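# Tighten two unmarked cover-plate screws using the cordless screwdriver

## Task

Find the two screws on the cover plate that have no orange paint mark. They are the loose ones. Using the cordless screwdriver lying on the table, which is run by squeezing its trigger, drive both of them down until they are tight. The screwdriver must be switched off, with its trigger released, when the job is declared done.

## Robot and tools

Robot: two arms, left_arm and right_arm, each carrying an identical right-handed five-finger hand. The hands are not mirrored, so every hand axis and number means the same thing on both.

Scene frame: the origin is at table-top height, midway between the nominal arm bases. +x points out over the table, +z points up, and left_arm sits on the +y side. Camera left and right do not follow the arm names. Results report each hand point's end_effector_position in metres, end_effector_quat_wxyz, and its velocities, all in this frame. A BASES line, when present, gives the calibrated base places. Printed positions can be slightly off, more so at long reach.

Hand point: a spot 0.05 m in front of the palm, where the index pad meets the thumb tip in a pinch. Its local axes are: +z along the straightened fingers, which extend 0.06 to 0.07 m past it; +y out of the palm; +x across the palm, away from the thumb. A bracket on the little-finger side of the wrist sticks out about 0.10 m across the palm and can strike objects. Large tilts about x or y can shift the point by about 2 cm.

Row layout: one row is 28 numbers, each in [-1, 1], always covering both arms even if only one moves. The order is:
1-6: left_arm dx, dy, dz, rx, ry, rz.
7-12: left hand little, ring, middle, index, thumb_bend, thumb_turn.
13-14: left force_limit, speed.
15-28: the same 14 numbers for the right arm and hand.

Arm pose numbers are offsets, not poses. They are measured along scene-frame axes from that arm's Hand target as it stood when the action or move began. 1.0 means 0.6 m or 180 degrees. rx, ry, rz form a single rotation vector, applied about the Hand target's position. Every row in an action counts from that same starting target, not from the previous row, so sending an offset again moves the arm further. All six zeros means 'hold the Hand target'. That is also how to resume commanding an arm after an object has stopped it, since it otherwise keeps pushing.

Hand numbers are absolute targets. For fingers and thumb_bend, +1 is open/straight and -1 is fully curled. For thumb_turn, +1 is beside the palm and -1 is in front of it. A pinch is roughly index -0.22, thumb_bend -0.75, thumb_turn -0.57. force_limit maps -1 to +1 onto about 0 to 10 N (15 N for the two thumb motors). speed maps -1 to +1 onto near zero up to full travel in 0.6 s. Use speed -0.9 or lower for a gentle close. A motor only starts when its target changes by 0.01 or more. To keep a hand unchanged, resend the eight numbers of its last executed row. If it has none yet, send hand_measured plus hand_force_limit and hand_speed. To grip harder, raise force_limit and send a more-closed target. A 0.035 to 0.08 m handle can be wrapped with the thumb turned in front first.

Control limits: each step, the command is clipped to within 100 mm and 16 degrees of the measured pose. The Hand target in the result is the clipped value, and later offsets count from it.

Tools:
execute_actions(actions, cameras): actions is a list of actions. Each action holds up to 15 rows, one per 1/30 s step, and the last row is held to fill 15 steps. An empty list just returns the state. cameras picks the returned images: cam_head_left, cam_head_right, cam_high, cam_left_wrist, cam_right_wrist. Omit it or give ["all"] for all of them, or [] for none.
move(target, speed, blend, stop_force, zero, blocking, cameras): target is one 28-number row, or up to 15 rows that differ only in pose offsets. Every row counts from the same starting Hand targets. The hand numbers are sent at the start. Each arm follows a straight path. speed is in m/s, from 0.002 to 0.5 (default 0.25), and turning speed is capped at twice that in rad/s. blend is a corner radius in m for lists. stop_force (4 to 80 N) ends an arm's path when its wrist sensor reads that much extra push against the motion; it cannot be combined with blocking=false and is unreliable while the hand rotates. zero=false keeps the old sensor zero. The result adds a 'move:' line such as done, off_target, contact, held, moving or fault, plus limits=paced or limits=held. A path is not steered around obstacles or the other arm.
wait(seconds, 0 to 10): lets the scene run and adds a 'wait:' line.
stop(): brakes a running move.
zoom_image(camera, region [x0,y0,x1,y1] in pixels, at most 504x504): gives a closer look. Head and high images are 896x504, wrist images 672x504.
show_instructions(): shows the reference pages, including one for the cordless screwdriver.
zero_wrist_force(arm): re-zeroes that arm's force/torque sensor.
finished_scene(scene): the first call asks for a check, and a second call really ends the scene.

Result fields: hand_measured, hand_stopped_by (moving, target, force, stalled, fault) and hand_load_n (fingertip load, positive when the finger is pushed open), all in motor order. A grip lost shows up as hand_load_n dropping to near 0. Wrist force and torque are given in the hand's own axes. A 'pose unreachable' line means the arm-clearance check blocked a command. MOTOR HOT appears at 70 °C, and braking happens at 85 °C.

Avoid: knocking anything off the table; dropping the screwdriver; fast hits; pressing past firm contact, since the arms are stiff and about 150 N, or joint torques near the limits (elbow 135 N m, wrists 48.6 N m), cause a 10 s fault stop; contact between the arms; over-squeezing fingers. Drive screws with slow, force-limited moves, and release the trigger before finishing.

Each tool is called after "Call:" by a JSON object that holds its "name" and its "arguments", one argument or row to a line.

Reference images:

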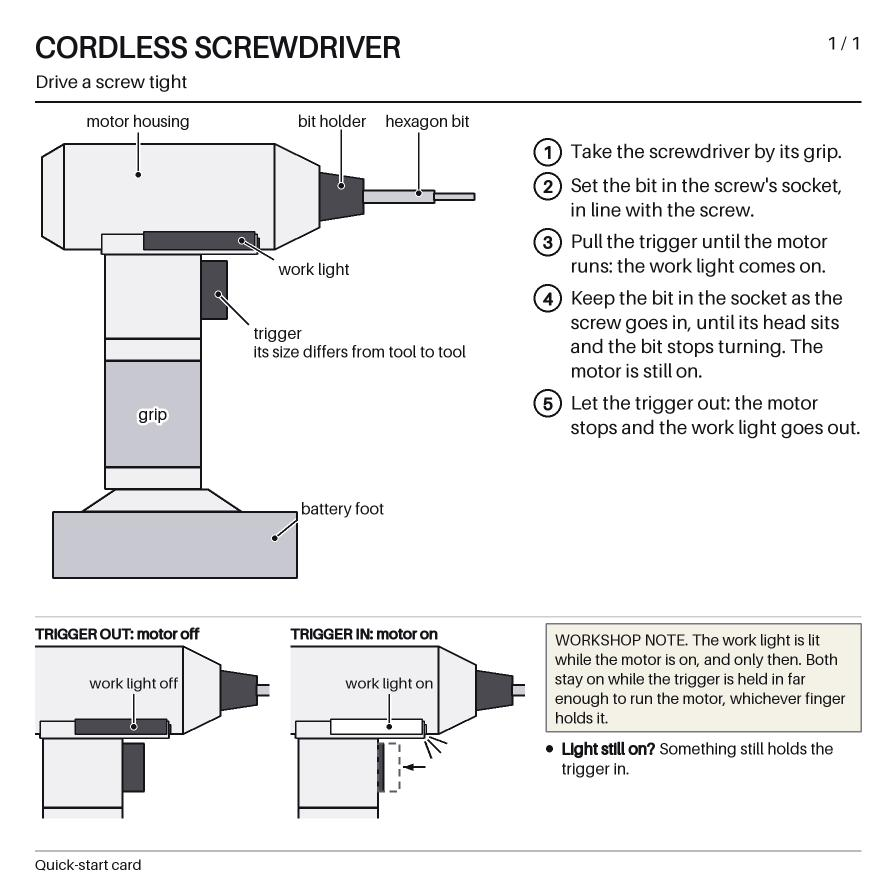

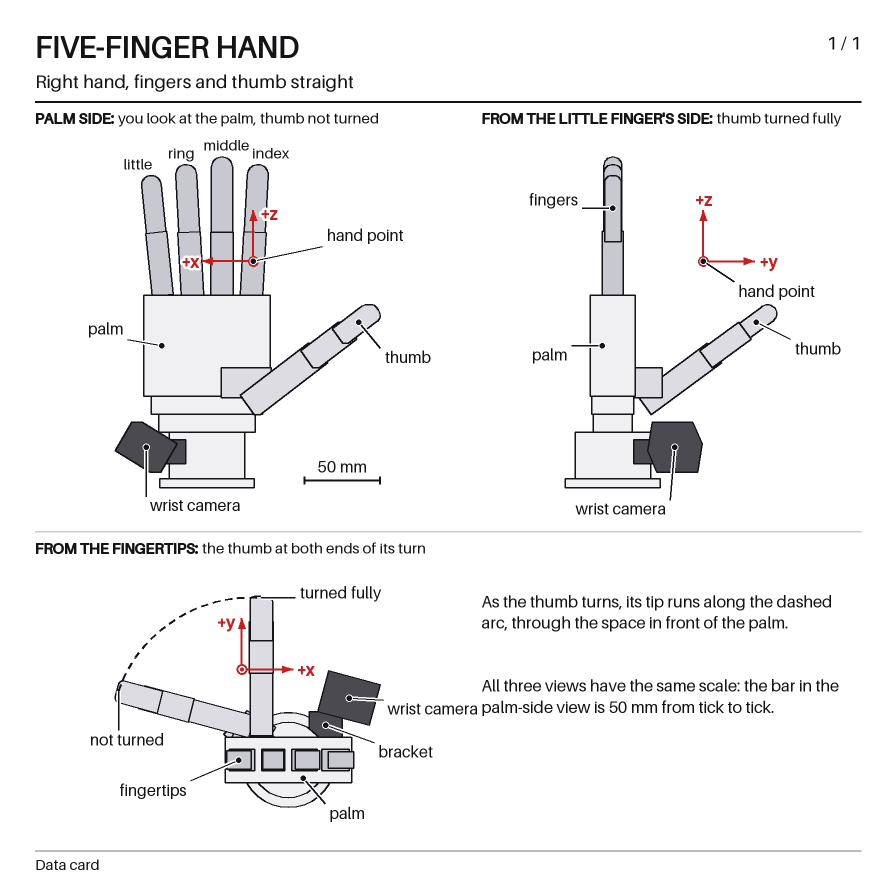

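## Session

Call:
{"name": "execute_actions", "arguments": {
  "actions": []
}}

Scene clock: 0.00 s.
left_arm: end_effector_position=(+0.2956, +0.1548, +0.3895) hand_measured=(+1.000, +1.000, +1.000, +1.000, +1.000, +1.000) hand_load_n=(+0.0, +0.0, +0.0, +0.0, +0.0, +0.0) hand_stopped_by=(target, target, target, target, target, target) hand_force_limit=0.00 hand_speed=-0.80 end_effector_quat_wxyz=(-0.069, +0.198, +0.799, -0.564) end_effector_velocity=(+0.000, +0.000, +0.000) end_effector_angular_velocity=(+0.000, +0.000, +0.000) | right_arm: end_effector_position=(+1.0799, -0.1479, +0.3186) hand_measured=(+1.000, +1.000, +1.000, +1.000, +1.000, +1.000) hand_load_n=(+0.0, +0.0, +0.0, +0.0, +0.0, +0.0) hand_stopped_by=(target, target, target, target, target, target) hand_force_limit=0.00 hand_speed=-0.80 end_effector_quat_wxyz=(+0.236, +0.829, +0.357, +0.359) end_effector_velocity=(+0.000, +0.000, +0.000) end_effector_angular_velocity=(+0.000, -0.001, +0.000)
Joint positions: left_arm=[-0.786 -1.589 1.895 0.482 2.618 -2.305] | right_arm=[0.489 -0.541 0.461 0.906 2.111 1.091]
Joint velocities: left_arm=[0 0 0 0 0 0.001] | right_arm=[0 0 0 -0.001 0 0]
Joint torques (N m): no reading
Wrist force (N): no reading
Wrist torque (N m): no reading
Wrist force, peak (N): no reading
Hand target: left_arm +0.2956, +0.1548, +0.3895; -0.069, +0.198, +0.799, -0.564 | right_arm +1.0799, -0.1479, +0.3186; +0.236, +0.829, +0.357, +0.359

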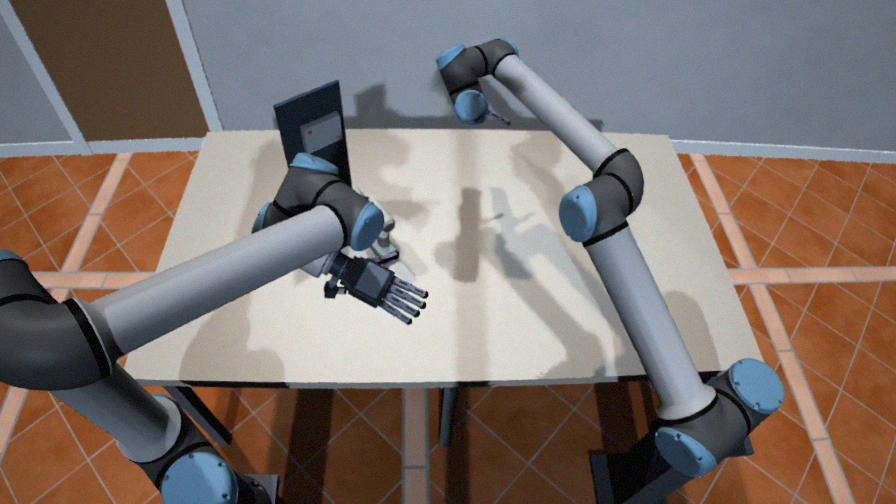

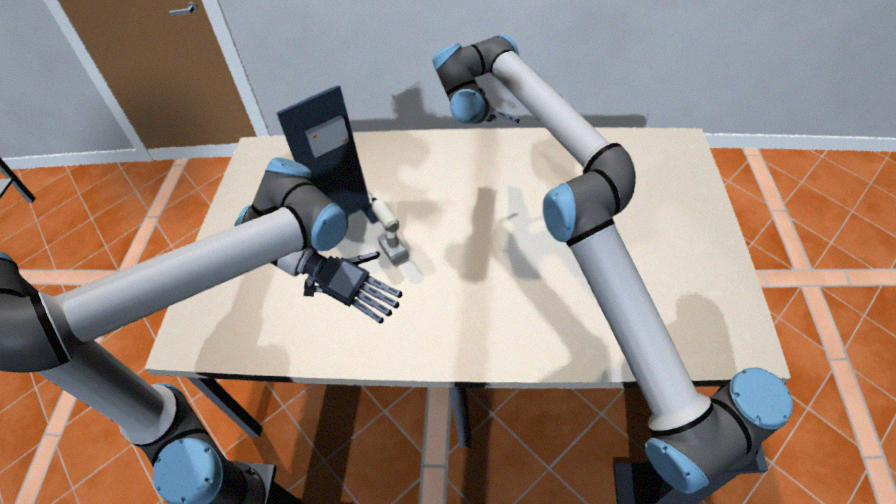

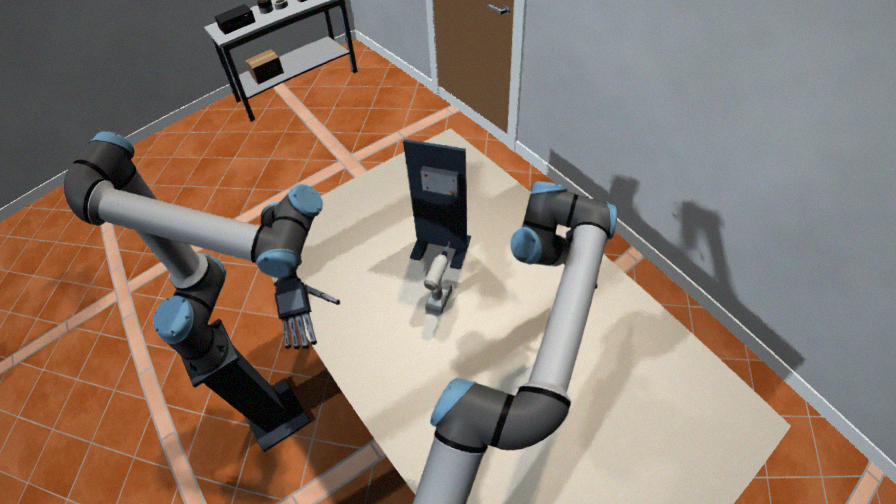

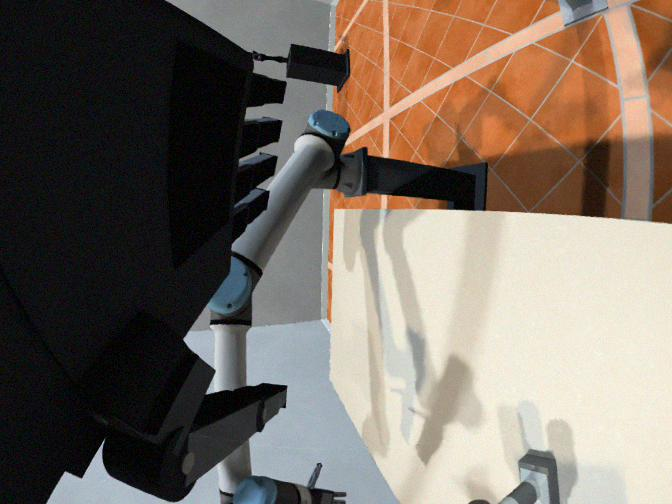

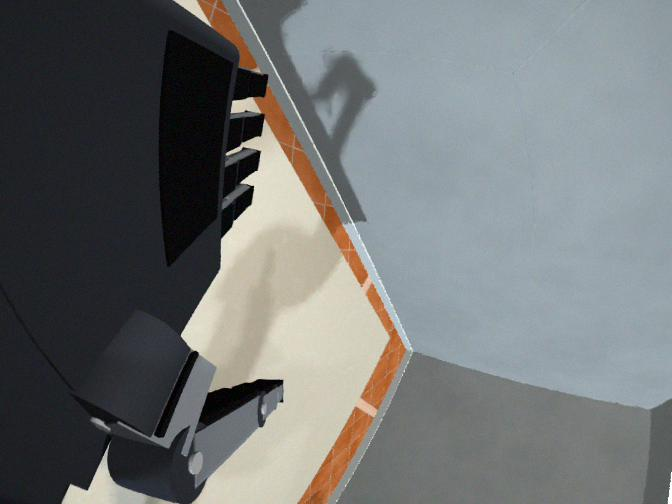

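Call:
{"name": "zoom_image", "arguments": {
  "camera": "cam_high",
  "region": [380, 120, 520, 330]
}}

Call:
{"name": "zoom_image", "arguments": {
  "camera": "cam_head_right",
  "region": [260, 70, 460, 310]
}}

Call:
{"name": "zoom_image", "arguments": {
  "camera": "cam_head_left",
  "region": [260, 70, 460, 310]
}}

Scaled by 2.400.

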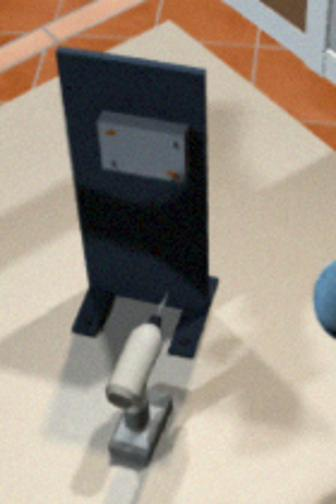

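Scaled by 2.100.

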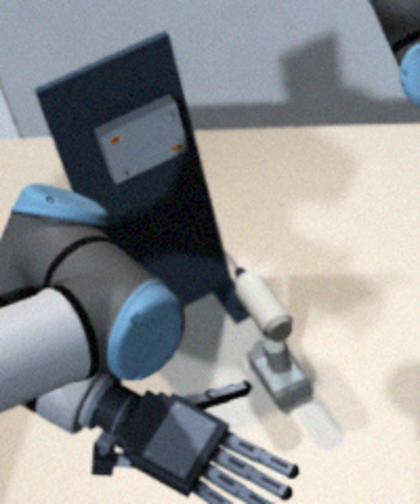

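Scaled by 2.100.

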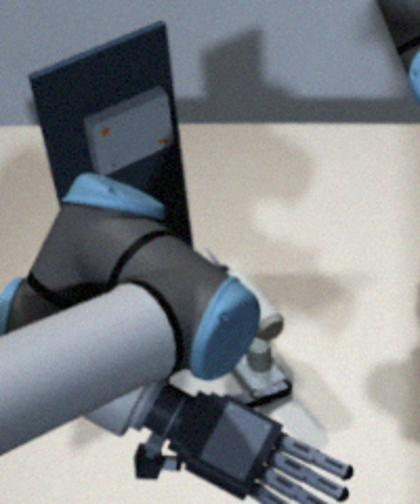

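Call:
{"name": "move", "arguments": {
  "target": [0,0,0,0,0,0,1,1,1,1,1,1,0,-0.8,-0.883,-0.337,0.135,0.352,-0.1,0.166,1,1,1,1,1,1,0,-0.8],
  "speed": 0.3
}}

Scene clock: 4.63 s.
left_arm: end_effector_position=(+0.2956, +0.1548, +0.3895) hand_measured=(+1.000, +1.000, +1.000, +1.000, +1.000, +1.000) hand_load_n=(+0.0, +0.0, +0.0, +0.0, +0.0, +0.0) hand_stopped_by=(target, target, target, target, target, target) hand_force_limit=0.00 hand_speed=-0.80 end_effector_quat_wxyz=(-0.069, +0.198, +0.799, -0.564) end_effector_velocity=(+0.000, +0.000, +0.000) end_effector_angular_velocity=(+0.000, +0.000, +0.000) | right_arm: end_effector_position=(+0.5500, -0.3503, +0.3982) hand_measured=(+1.000, +1.000, +1.000, +1.000, +1.000, +1.000) hand_load_n=(+0.0, +0.0, +0.0, +0.0, +0.0, +0.0) hand_stopped_by=(target, target, target, target, target, target) hand_force_limit=0.00 hand_speed=-0.80 end_effector_quat_wxyz=(-0.273, +0.652, +0.270, +0.654) end_effector_velocity=(-0.001, +0.000, -0.001) end_effector_angular_velocity=(+0.001, +0.001, +0.003)
Joint positions: left_arm=[-0.786 -1.589 1.895 0.482 2.618 -2.305] | right_arm=[0.155 -2.044 2.361 -0.324 0.998 1.578]
Joint velocities: left_arm=[0 -0.001 0 0 0 -0.001] | right_arm=[0 -0.002 0.002 0 -0.003 0.001]
Joint torques (N m): left_arm=[-3.53 -33.84 -38.89 1.57 0.35 -0.56] | right_arm=[-3.08 -12.4 -36.96 -2.88 -0.66 1.27]
Wrist force (N): left_arm=[-0.1 0.0 -0.3] | right_arm=[-0.1 0.7 -0.4]
Wrist torque (N m): left_arm=[0.01 0.03 -0.01] | right_arm=[0.11 0.28 0.19]
Wrist force, peak (N): left_arm=[0.6 -0.4 0.0] | right_arm=[2.0 -0.3 2.7]
Hand target: left_arm +0.2956, +0.1548, +0.3895; -0.069, +0.198, +0.799, -0.564 | right_arm +0.5499, -0.3503, +0.3982; -0.273, +0.652, +0.270, +0.654
Off the commanded pose: left_arm 0.000 m, 0 deg | right_arm 0.001 m, 0 deg.
move: done

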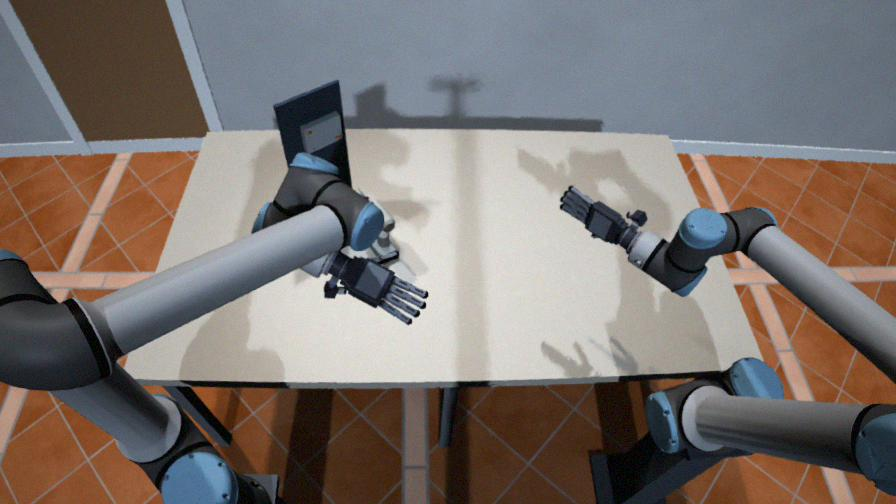

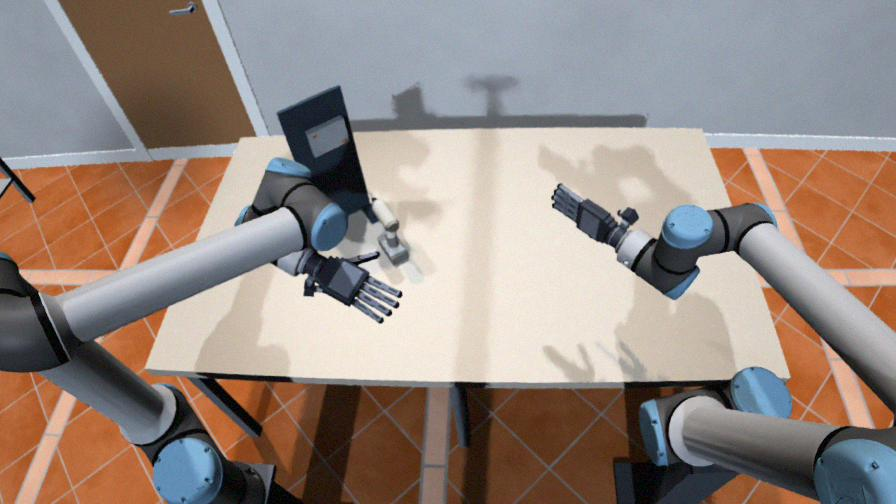

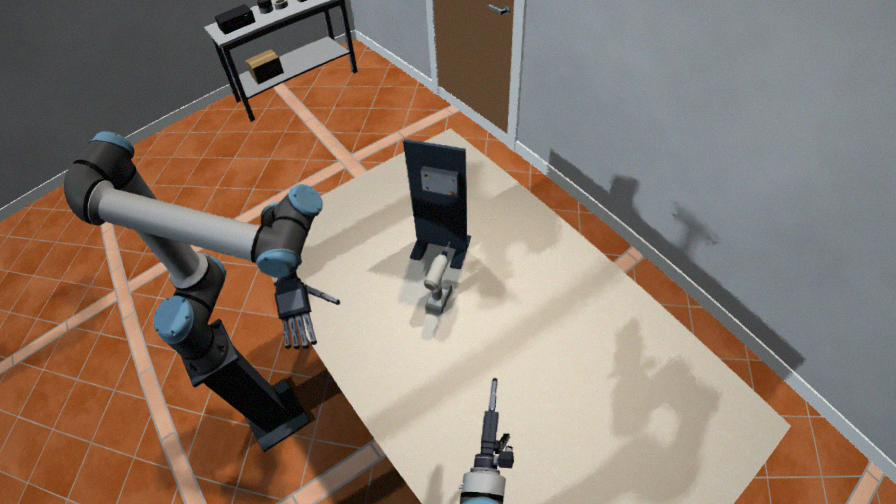

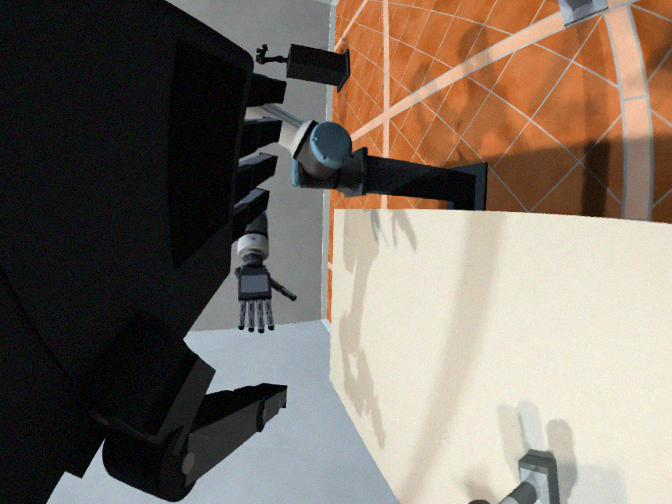

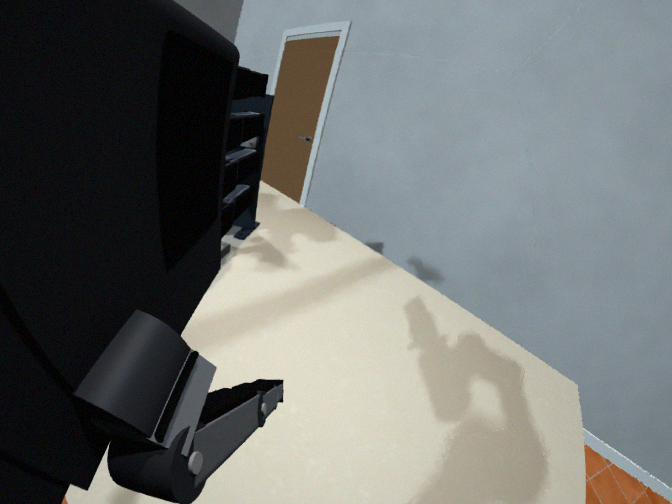

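Call:
{"name": "move", "arguments": {
  "target": [0,0,0,0,0,0,1,1,1,1,1,1,0,-0.8,0,0,0,0,0,0.2,1,1,1,1,1,1,0,-0.8],
  "speed": 0.4,
  "cameras": ["cam_right_wrist"]
}}

Scene clock: 6.17 s.
left_arm: end_effector_position=(+0.2956, +0.1548, +0.3895) hand_measured=(+1.000, +1.000, +1.000, +1.000, +1.000, +1.000) hand_load_n=(+0.0, +0.0, +0.0, +0.0, +0.0, +0.0) hand_stopped_by=(target, target, target, target, target, target) hand_force_limit=0.00 hand_speed=-0.80 end_effector_quat_wxyz=(-0.069, +0.198, +0.799, -0.564) end_effector_velocity=(+0.000, +0.000, +0.000) end_effector_angular_velocity=(+0.000, +0.000, -0.001) | right_arm: end_effector_position=(+0.5499, -0.3500, +0.3986) hand_measured=(+1.000, +1.000, +1.000, +1.000, +1.000, +1.000) hand_load_n=(+0.0, +0.0, +0.0, -0.5, +0.0, +0.0) hand_stopped_by=(target, target, target, target, target, target) hand_force_limit=0.00 hand_speed=-0.80 end_effector_quat_wxyz=(-0.461, +0.538, +0.459, +0.536) end_effector_velocity=(+0.000, +0.000, +0.001) end_effector_angular_velocity=(+0.000, -0.002, +0.000)
Joint positions: left_arm=[-0.786 -1.589 1.895 0.482 2.618 -2.305] | right_arm=[-0.221 -1.917 2.289 -0.404 -0.006 1.607]
Joint velocities: left_arm=[0 0.001 0 0 0.001 0.001] | right_arm=[0 -0.002 0 -0.005 0 0.004]
Joint torques (N m): left_arm=[-9.01 -34.35 -38.24 0.91 0.54 -0.79] | right_arm=[9.59 -10.74 -44.42 -1.88 -1.2 2.24]
Wrist force (N): left_arm=[0.0 -0.1 -0.3] | right_arm=[-0.2 0.8 -0.8]
Wrist torque (N m): left_arm=[0.01 0.02 0.00] | right_arm=[0.13 0.30 0.18]
Wrist force, peak (N): left_arm=[-0.4 -0.1 -0.4] | right_arm=[0.2 1.6 -1.4]
Hand target: left_arm +0.2956, +0.1548, +0.3895; -0.069, +0.198, +0.799, -0.564 | right_arm +0.5499, -0.3500, +0.3986; -0.463, +0.536, +0.457, +0.538
Off the commanded pose: left_arm 0.000 m, 0 deg | right_arm 0.001 m, 0 deg.
move: done
Images, in order (width x height): cam_right_wrist 672x504.

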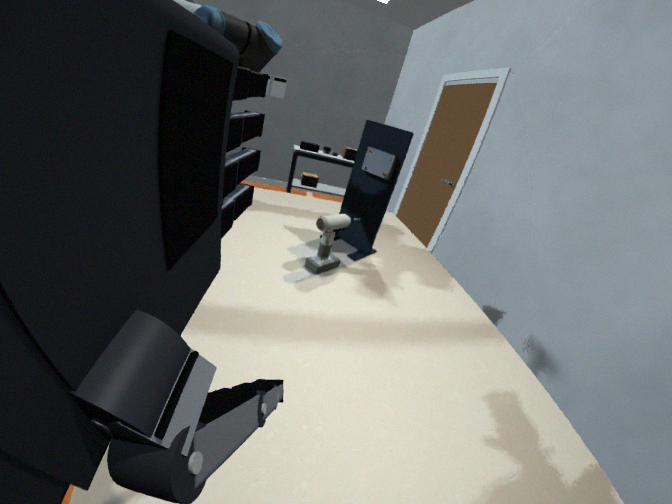

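Call:
{"name": "zoom_image", "arguments": {
  "camera": "cam_right_wrist",
  "region": [280, 110, 430, 290]
}}

Scaled by 2.800 from the camera's 672x504 image, which has a finer 960x720 frame.

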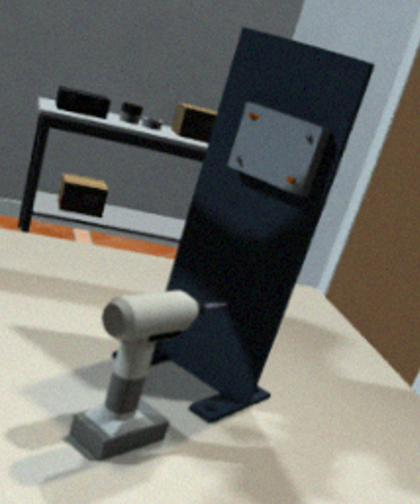

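Call:
{"name": "move", "arguments": {
  "target": [0.1,0.0,0.08,0.289,-0.448,0.496,1,1,1,1,1,1,0,-0.8,0,0,0,0,0,0,1,1,1,1,1,1,0,-0.8],
  "speed": 0.4,
  "cameras": ["cam_right_wrist","cam_head_right","cam_left_wrist"]
}}

Scene clock: 11.63 s.
left_arm: end_effector_position=(+0.3547, +0.1547, +0.4372) hand_measured=(+1.000, +1.000, +1.000, +1.000, +1.000, +1.000) hand_load_n=(+0.0, +0.5, +0.0, +0.0, +0.0, +0.0) hand_stopped_by=(target, target, target, target, target, target) hand_force_limit=0.00 hand_speed=-0.80 end_effector_quat_wxyz=(+0.696, -0.122, +0.697, +0.122) end_effector_velocity=(+0.000, +0.000, +0.000) end_effector_angular_velocity=(-0.001, +0.000, -0.001) | right_arm: end_effector_position=(+0.5499, -0.3501, +0.3986) hand_measured=(+1.000, +1.000, +1.000, +1.000, +1.000, +1.000) hand_load_n=(+0.0, +0.0, +0.0, +0.0, +0.0, +0.0) hand_stopped_by=(target, target, target, target, target, target) hand_force_limit=0.00 hand_speed=-0.80 end_effector_quat_wxyz=(-0.461, +0.538, +0.459, +0.536) end_effector_velocity=(+0.000, +0.000, +0.000) end_effector_angular_velocity=(+0.000, +0.001, +0.000)
Joint positions: left_arm=[-1.509 -1.177 2.112 2.205 0.251 -4.711] | right_arm=[-0.221 -1.886 2.271 -0.291 -0.007 1.481]
Joint velocities: left_arm=[0 0 -0.001 0 -0.001 -0.001] | right_arm=[0 0.001 0 -0.003 0 0.003]
Joint torques (N m): left_arm=[-13.97 -51.14 -37.37 3.51 -2.43 -3.29] | right_arm=[-13.95 -22.01 -37.55 -2.71 -1.35 1.92]
Wrist force (N): left_arm=[-1.8 2.9 -0.4] | right_arm=[0.3 0.5 -0.8]
Wrist torque (N m): left_arm=[0.50 0.38 -0.10] | right_arm=[0.09 0.22 0.20]
Wrist force, peak (N): left_arm=[-1.7 3.4 -0.5] | right_arm=[0.1 0.9 -1.2]
Hand target: left_arm +0.3547, +0.1546, +0.4372; +0.696, -0.122, +0.697, +0.122 | right_arm +0.5499, -0.3500, +0.3986; -0.463, +0.536, +0.458, +0.538
Off the commanded pose: left_arm 0.001 m, 0 deg | right_arm 0.000 m, 0 deg.
move: done
Images, in order (width x height): cam_head_right 896x504, cam_left_wrist 672x504, cam_right_wrist 672x504.

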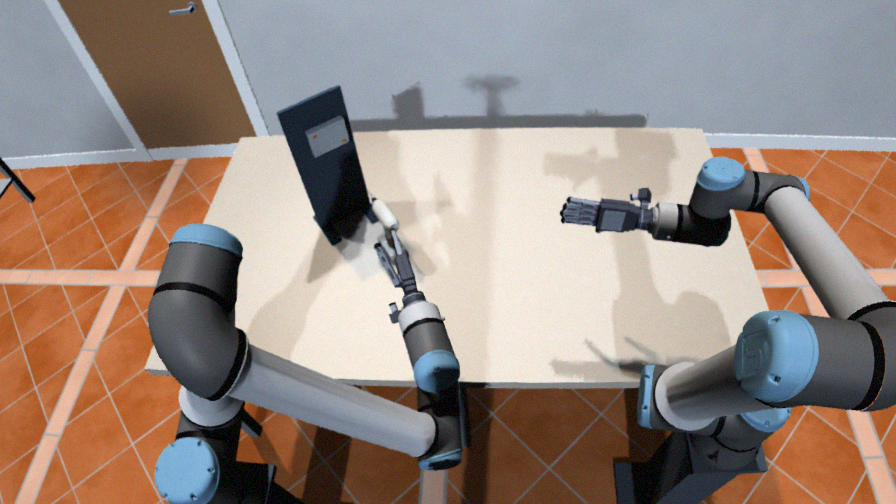

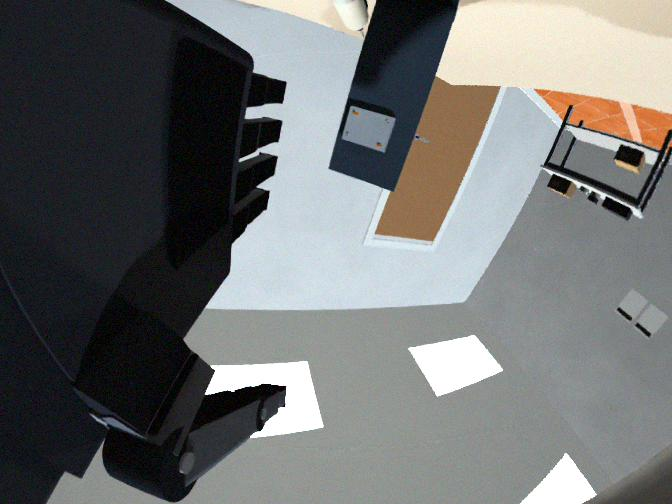

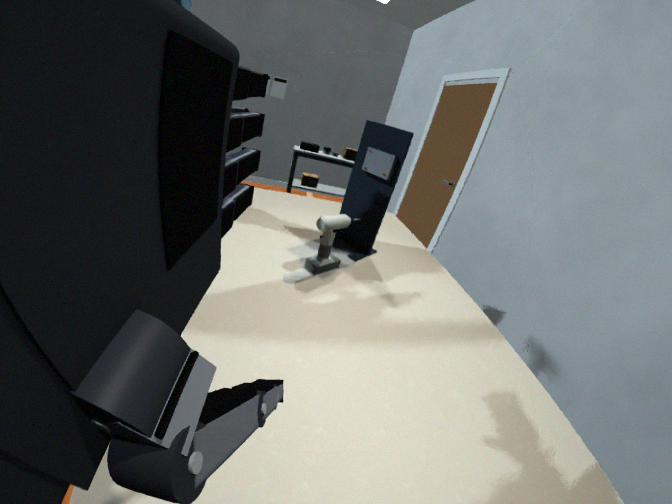

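Call:
{"name": "move", "arguments": {
  "target": [0,0,0,0,0,0,1,1,1,1,1,1,0,-0.8,0.05,0.25,-0.1,0,0,0,-1,-1,-1,-1,1,1,0,0],
  "speed": 0.3
}}

Scene clock: 13.63 s.
left_arm: end_effector_position=(+0.3547, +0.1546, +0.4372) hand_measured=(+1.000, +1.000, +1.000, +1.000, +1.000, +1.000) hand_load_n=(+0.0, +0.0, -0.5, +0.0, +0.0, +0.0) hand_stopped_by=(target, target, target, target, target, target) hand_force_limit=0.00 hand_speed=-0.80 end_effector_quat_wxyz=(+0.696, -0.122, +0.697, +0.122) end_effector_velocity=(+0.000, +0.000, +0.000) end_effector_angular_velocity=(+0.000, +0.000, -0.001) | right_arm: end_effector_position=(+0.5797, -0.2003, +0.3384) hand_measured=(-1.000, -1.000, -1.000, -1.000, +1.000, +1.000) hand_load_n=(+0.0, +0.0, +0.0, +0.0, +0.5, +0.0) hand_stopped_by=(target, target, target, target, target, target) hand_force_limit=0.00 hand_speed=0.00 end_effector_quat_wxyz=(-0.462, +0.536, +0.458, +0.538) end_effector_velocity=(+0.000, +0.000, -0.001) end_effector_angular_velocity=(+0.000, +0.001, +0.000)
Joint positions: left_arm=[-1.509 -1.177 2.112 2.205 0.251 -4.711] | right_arm=[0.171 -1.657 2.217 -0.575 0.386 1.589]
Joint velocities: left_arm=[0 0 0 -0.001 0 0.001] | right_arm=[0 0.001 0 0 0 0]
Joint torques (N m): left_arm=[-9.98 -37.58 -37.05 -3.19 -1.22 3.89] | right_arm=[14.54 -21.18 -35.31 -3.83 2.03 -2.38]
Wrist force (N): left_arm=[-1.6 2.8 -0.2] | right_arm=[-0.2 0.4 -0.5]
Wrist torque (N m): left_arm=[0.47 0.34 -0.10] | right_arm=[0.08 0.32 0.20]
Wrist force, peak (N): left_arm=[-2.1 3.1 0.2] | right_arm=[1.2 0.8 -3.1]
Hand target: left_arm +0.3547, +0.1546, +0.4372; +0.696, -0.122, +0.697, +0.122 | right_arm +0.5797, -0.2002, +0.3384; -0.462, +0.536, +0.458, +0.538
Off the commanded pose: left_arm 0.000 m, 0 deg | right_arm 0.000 m, 0 deg.
move: done

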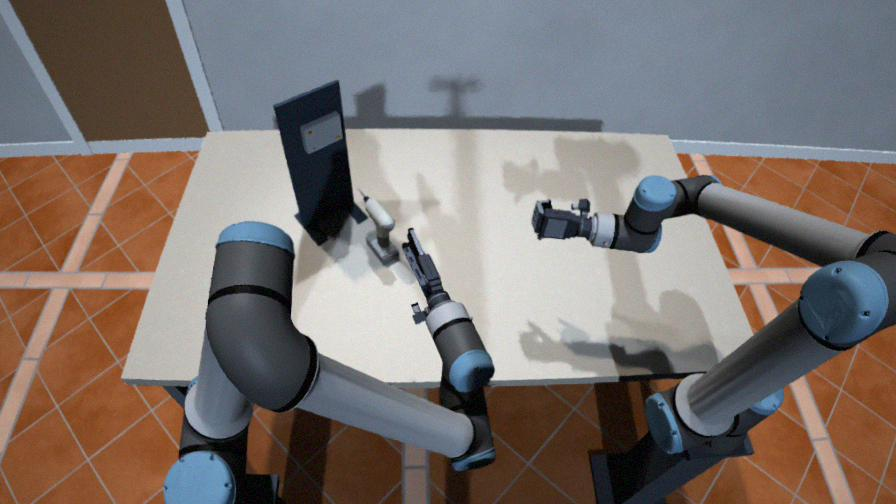

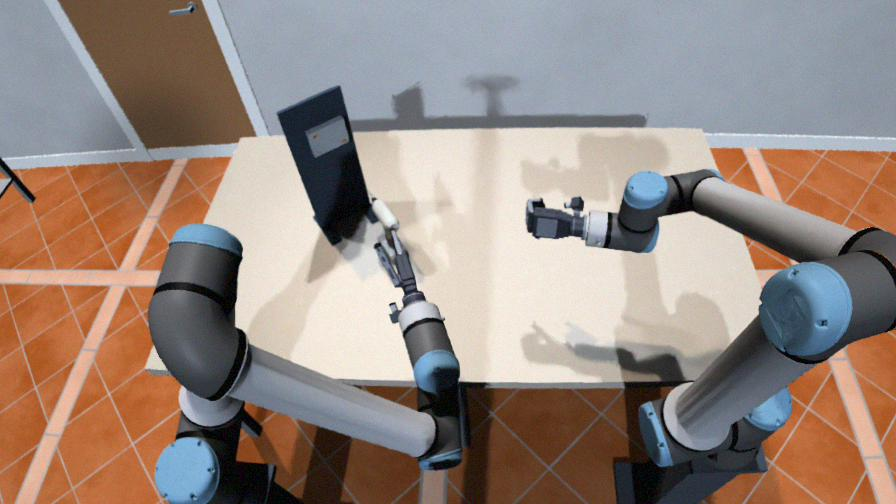

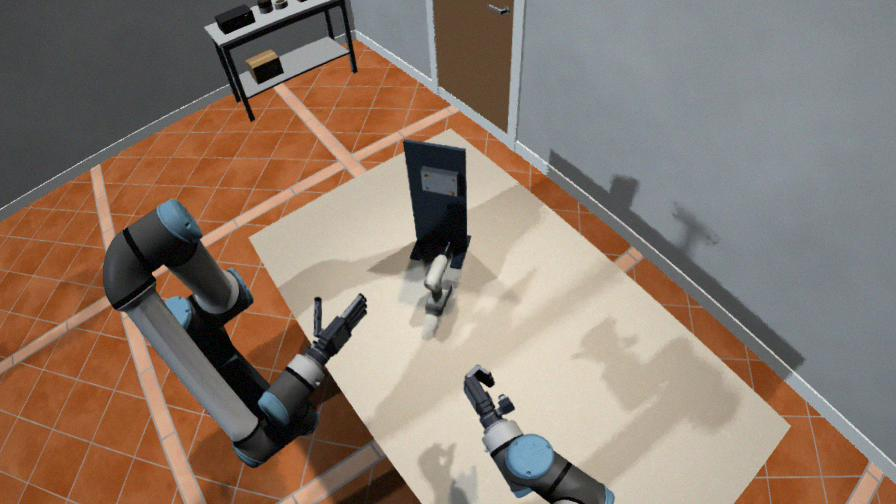

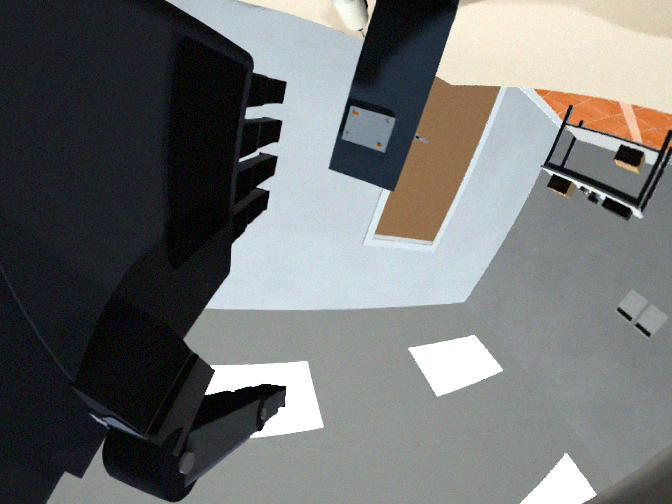

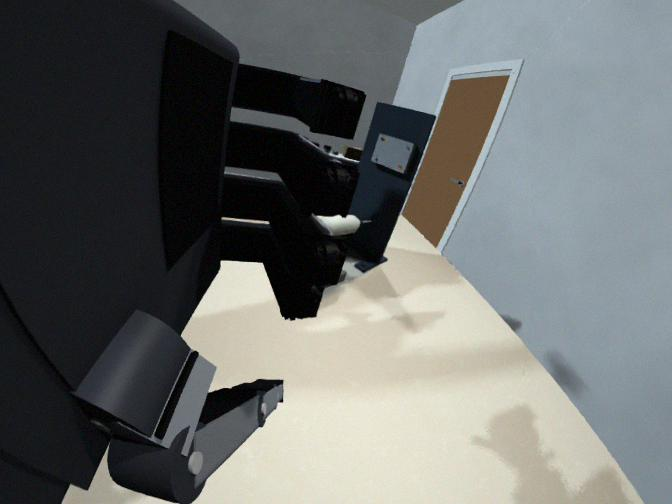

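Call:
{"name": "move", "arguments": {
  "target": [0,0,0,0,0,0,1,1,1,1,1,1,0,-0.8,0.03,0.05,0.0,0.028,0.086,0.033,1,1,1,1,1,1,0,0],
  "speed": 0.3,
  "cameras": ["cam_right_wrist"]
}}

Scene clock: 15.37 s.
left_arm: end_effector_position=(+0.3547, +0.1546, +0.4372) hand_measured=(+1.000, +1.000, +1.000, +1.000, +1.000, +1.000) hand_load_n=(+0.0, +0.0, +0.0, -0.5, +0.0, +0.0) hand_stopped_by=(target, target, target, target, target, target) hand_force_limit=0.00 hand_speed=-0.80 end_effector_quat_wxyz=(+0.696, -0.122, +0.697, +0.122) end_effector_velocity=(+0.000, +0.000, +0.000) end_effector_angular_velocity=(+0.001, +0.000, +0.000) | right_arm: end_effector_position=(+0.5977, -0.1702, +0.3385) hand_measured=(+1.000, +1.000, +1.000, +1.000, +1.000, +1.000) hand_load_n=(+0.0, +0.0, +0.0, +0.0, +0.0, +0.0) hand_stopped_by=(target, target, target, target, target, target) hand_force_limit=0.00 hand_speed=0.00 end_effector_quat_wxyz=(+0.570, -0.559, -0.394, -0.456) end_effector_velocity=(+0.000, +0.000, -0.001) end_effector_angular_velocity=(+0.000, +0.001, +0.000)
Joint positions: left_arm=[-1.509 -1.177 2.112 2.205 0.251 -4.711] | right_arm=[0.184 -1.595 2.166 -0.785 0.311 2.056]
Joint velocities: left_arm=[0 0 0 0 0.001 0.001] | right_arm=[0 0.001 0 -0.001 0 0]
Joint torques (N m): left_arm=[-13.61 -38.04 -32.82 -1.56 -0.46 3.73] | right_arm=[-15.47 -26.6 -41.73 -4.18 0.87 1.18]
Wrist force (N): left_arm=[-1.8 3.1 -0.1] | right_arm=[0.1 0.8 -0.6]
Wrist torque (N m): left_arm=[0.49 0.37 -0.09] | right_arm=[0.12 0.28 0.24]
Wrist force, peak (N): left_arm=[-1.7 3.4 -0.2] | right_arm=[0.4 1.5 -0.4]
Hand target: left_arm +0.3547, +0.1546, +0.4372; +0.696, -0.122, +0.697, +0.122 | right_arm +0.5977, -0.1702, +0.3385; +0.570, -0.559, -0.394, -0.456
Off the commanded pose: left_arm 0.000 m, 0 deg | right_arm 0.000 m, 0 deg.
move: done
Images, in order (width x height): cam_right_wrist 672x504.

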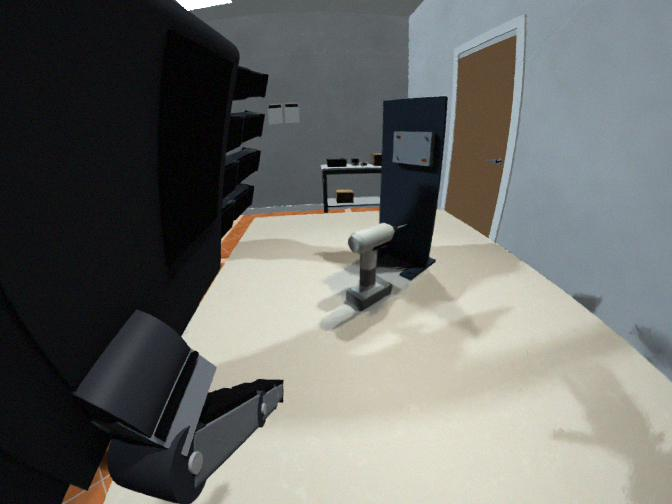

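Call:
{"name": "zoom_image", "arguments": {
  "camera": "cam_right_wrist",
  "region": [320, 90, 470, 330]
}}

Call:
{"name": "zoom_image", "arguments": {
  "camera": "cam_right_wrist",
  "region": [335, 205, 425, 325]
}}

Scaled by 2.100 from the camera's 672x504 image, which has a finer 960x720 frame.

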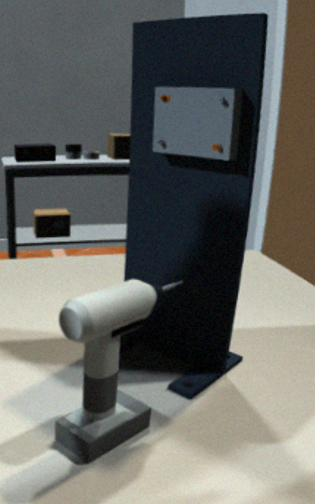

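Scaled by 4.200 from the camera's 672x504 image, which has a finer 960x720 frame.

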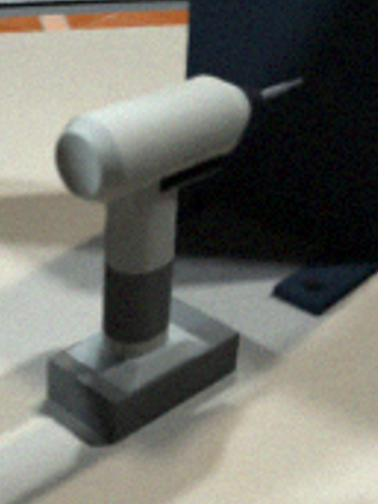

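Call:
{"name": "move", "arguments": {
  "target": [0.242,-0.058,-0.362,0,0,0,1,1,1,1,1,1,0,-0.8,0,0,0,0,0,0,1,1,1,1,1,1,0,0],
  "speed": 0.3
}}

Scene clock: 17.63 s.
left_arm: end_effector_position=(+0.5000, +0.1206, +0.2197) hand_measured=(+1.000, +1.000, +1.000, +1.000, +1.000, +1.000) hand_load_n=(+0.0, +0.0, +0.0, +0.0, +0.0, +0.0) hand_stopped_by=(target, target, target, target, target, target) hand_force_limit=0.00 hand_speed=-0.80 end_effector_quat_wxyz=(+0.697, -0.122, +0.696, +0.122) end_effector_velocity=(+0.000, -0.001, +0.000) end_effector_angular_velocity=(+0.000, +0.000, -0.001) | right_arm: end_effector_position=(+0.5977, -0.1702, +0.3385) hand_measured=(+1.000, +1.000, +1.000, +1.000, +1.000, +1.000) hand_load_n=(+0.0, +0.0, +0.0, +0.0, +0.0, +0.0) hand_stopped_by=(target, target, target, target, target, target) hand_force_limit=0.00 hand_speed=0.00 end_effector_quat_wxyz=(+0.570, -0.559, -0.394, -0.456) end_effector_velocity=(+0.000, +0.000, +0.001) end_effector_angular_velocity=(+0.000, -0.002, +0.000)
Joint positions: left_arm=[-1.292 -0.743 1.913 1.984 0.034 -4.726] | right_arm=[0.184 -1.595 2.166 -0.785 0.311 2.056]
Joint velocities: left_arm=[-0.001 0.001 0 0.003 0 -0.004] | right_arm=[0 -0.001 0 -0.001 0 0]
Joint torques (N m): left_arm=[-0.28 -52.03 -20.82 4.32 0.08 -3.23] | right_arm=[-14.22 -27.06 -38.78 -3.54 -0.39 1.74]
Wrist force (N): left_arm=[-1.7 2.7 -0.2] | right_arm=[0.2 0.8 -0.7]
Wrist torque (N m): left_arm=[0.44 0.37 -0.09] | right_arm=[0.13 0.26 0.25]
Wrist force, peak (N): left_arm=[-4.3 3.5 -1.2] | right_arm=[0.7 1.2 -0.9]
Hand target: left_arm +0.5000, +0.1206, +0.2197; +0.697, -0.122, +0.697, +0.122 | right_arm +0.5977, -0.1702, +0.3385; +0.570, -0.559, -0.394, -0.456
Off the commanded pose: left_arm 0.001 m, 0 deg | right_arm 0.000 m, 0 deg.
move: done

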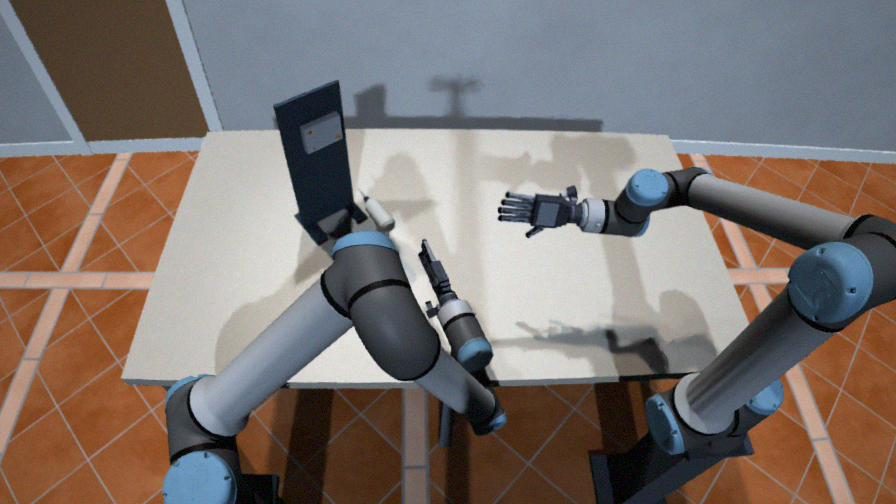

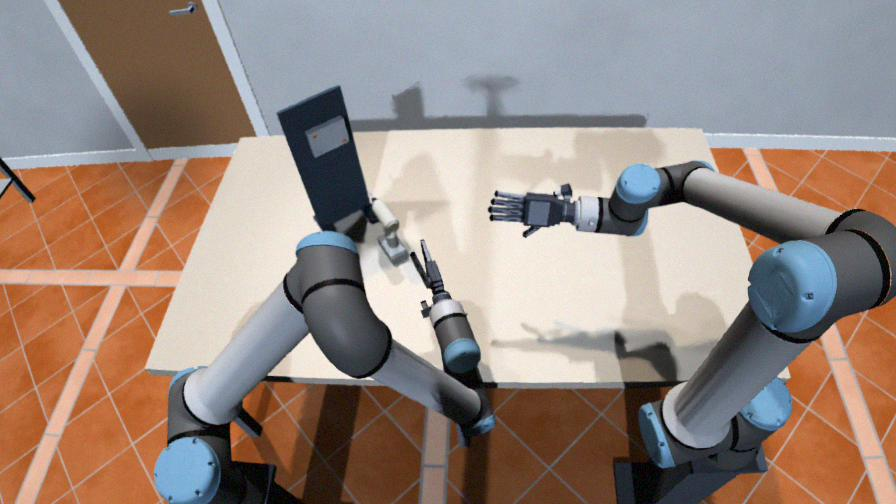

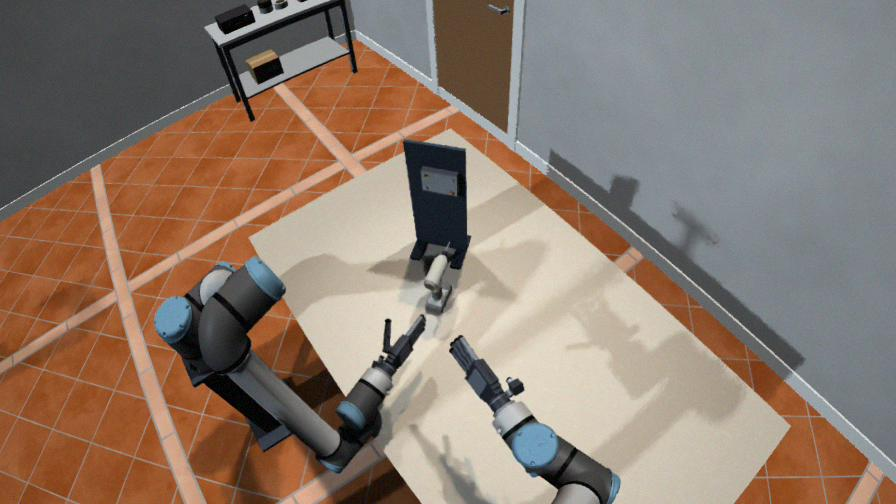

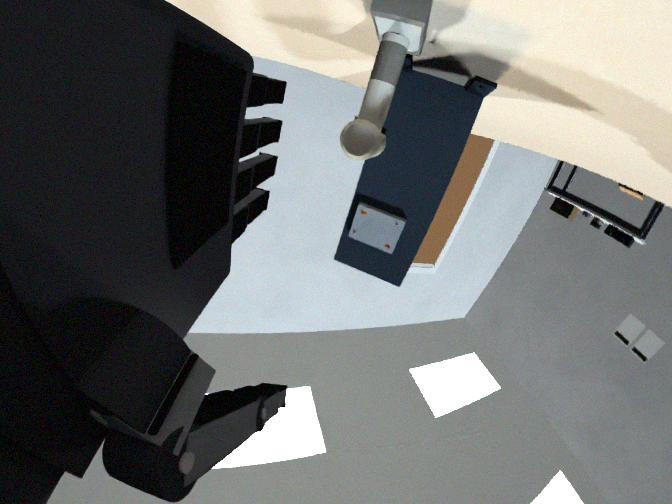

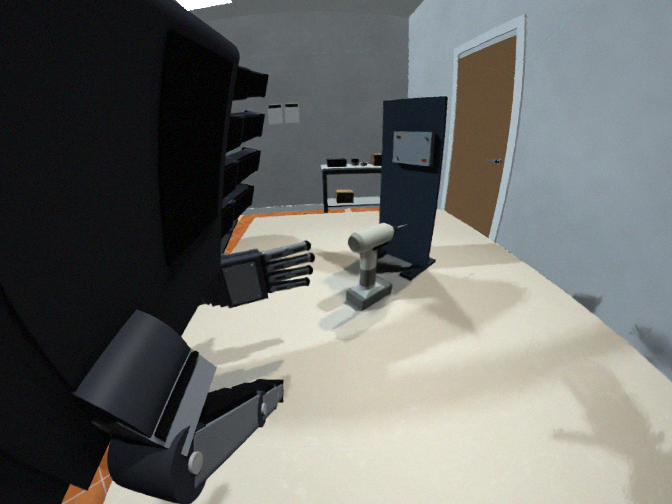

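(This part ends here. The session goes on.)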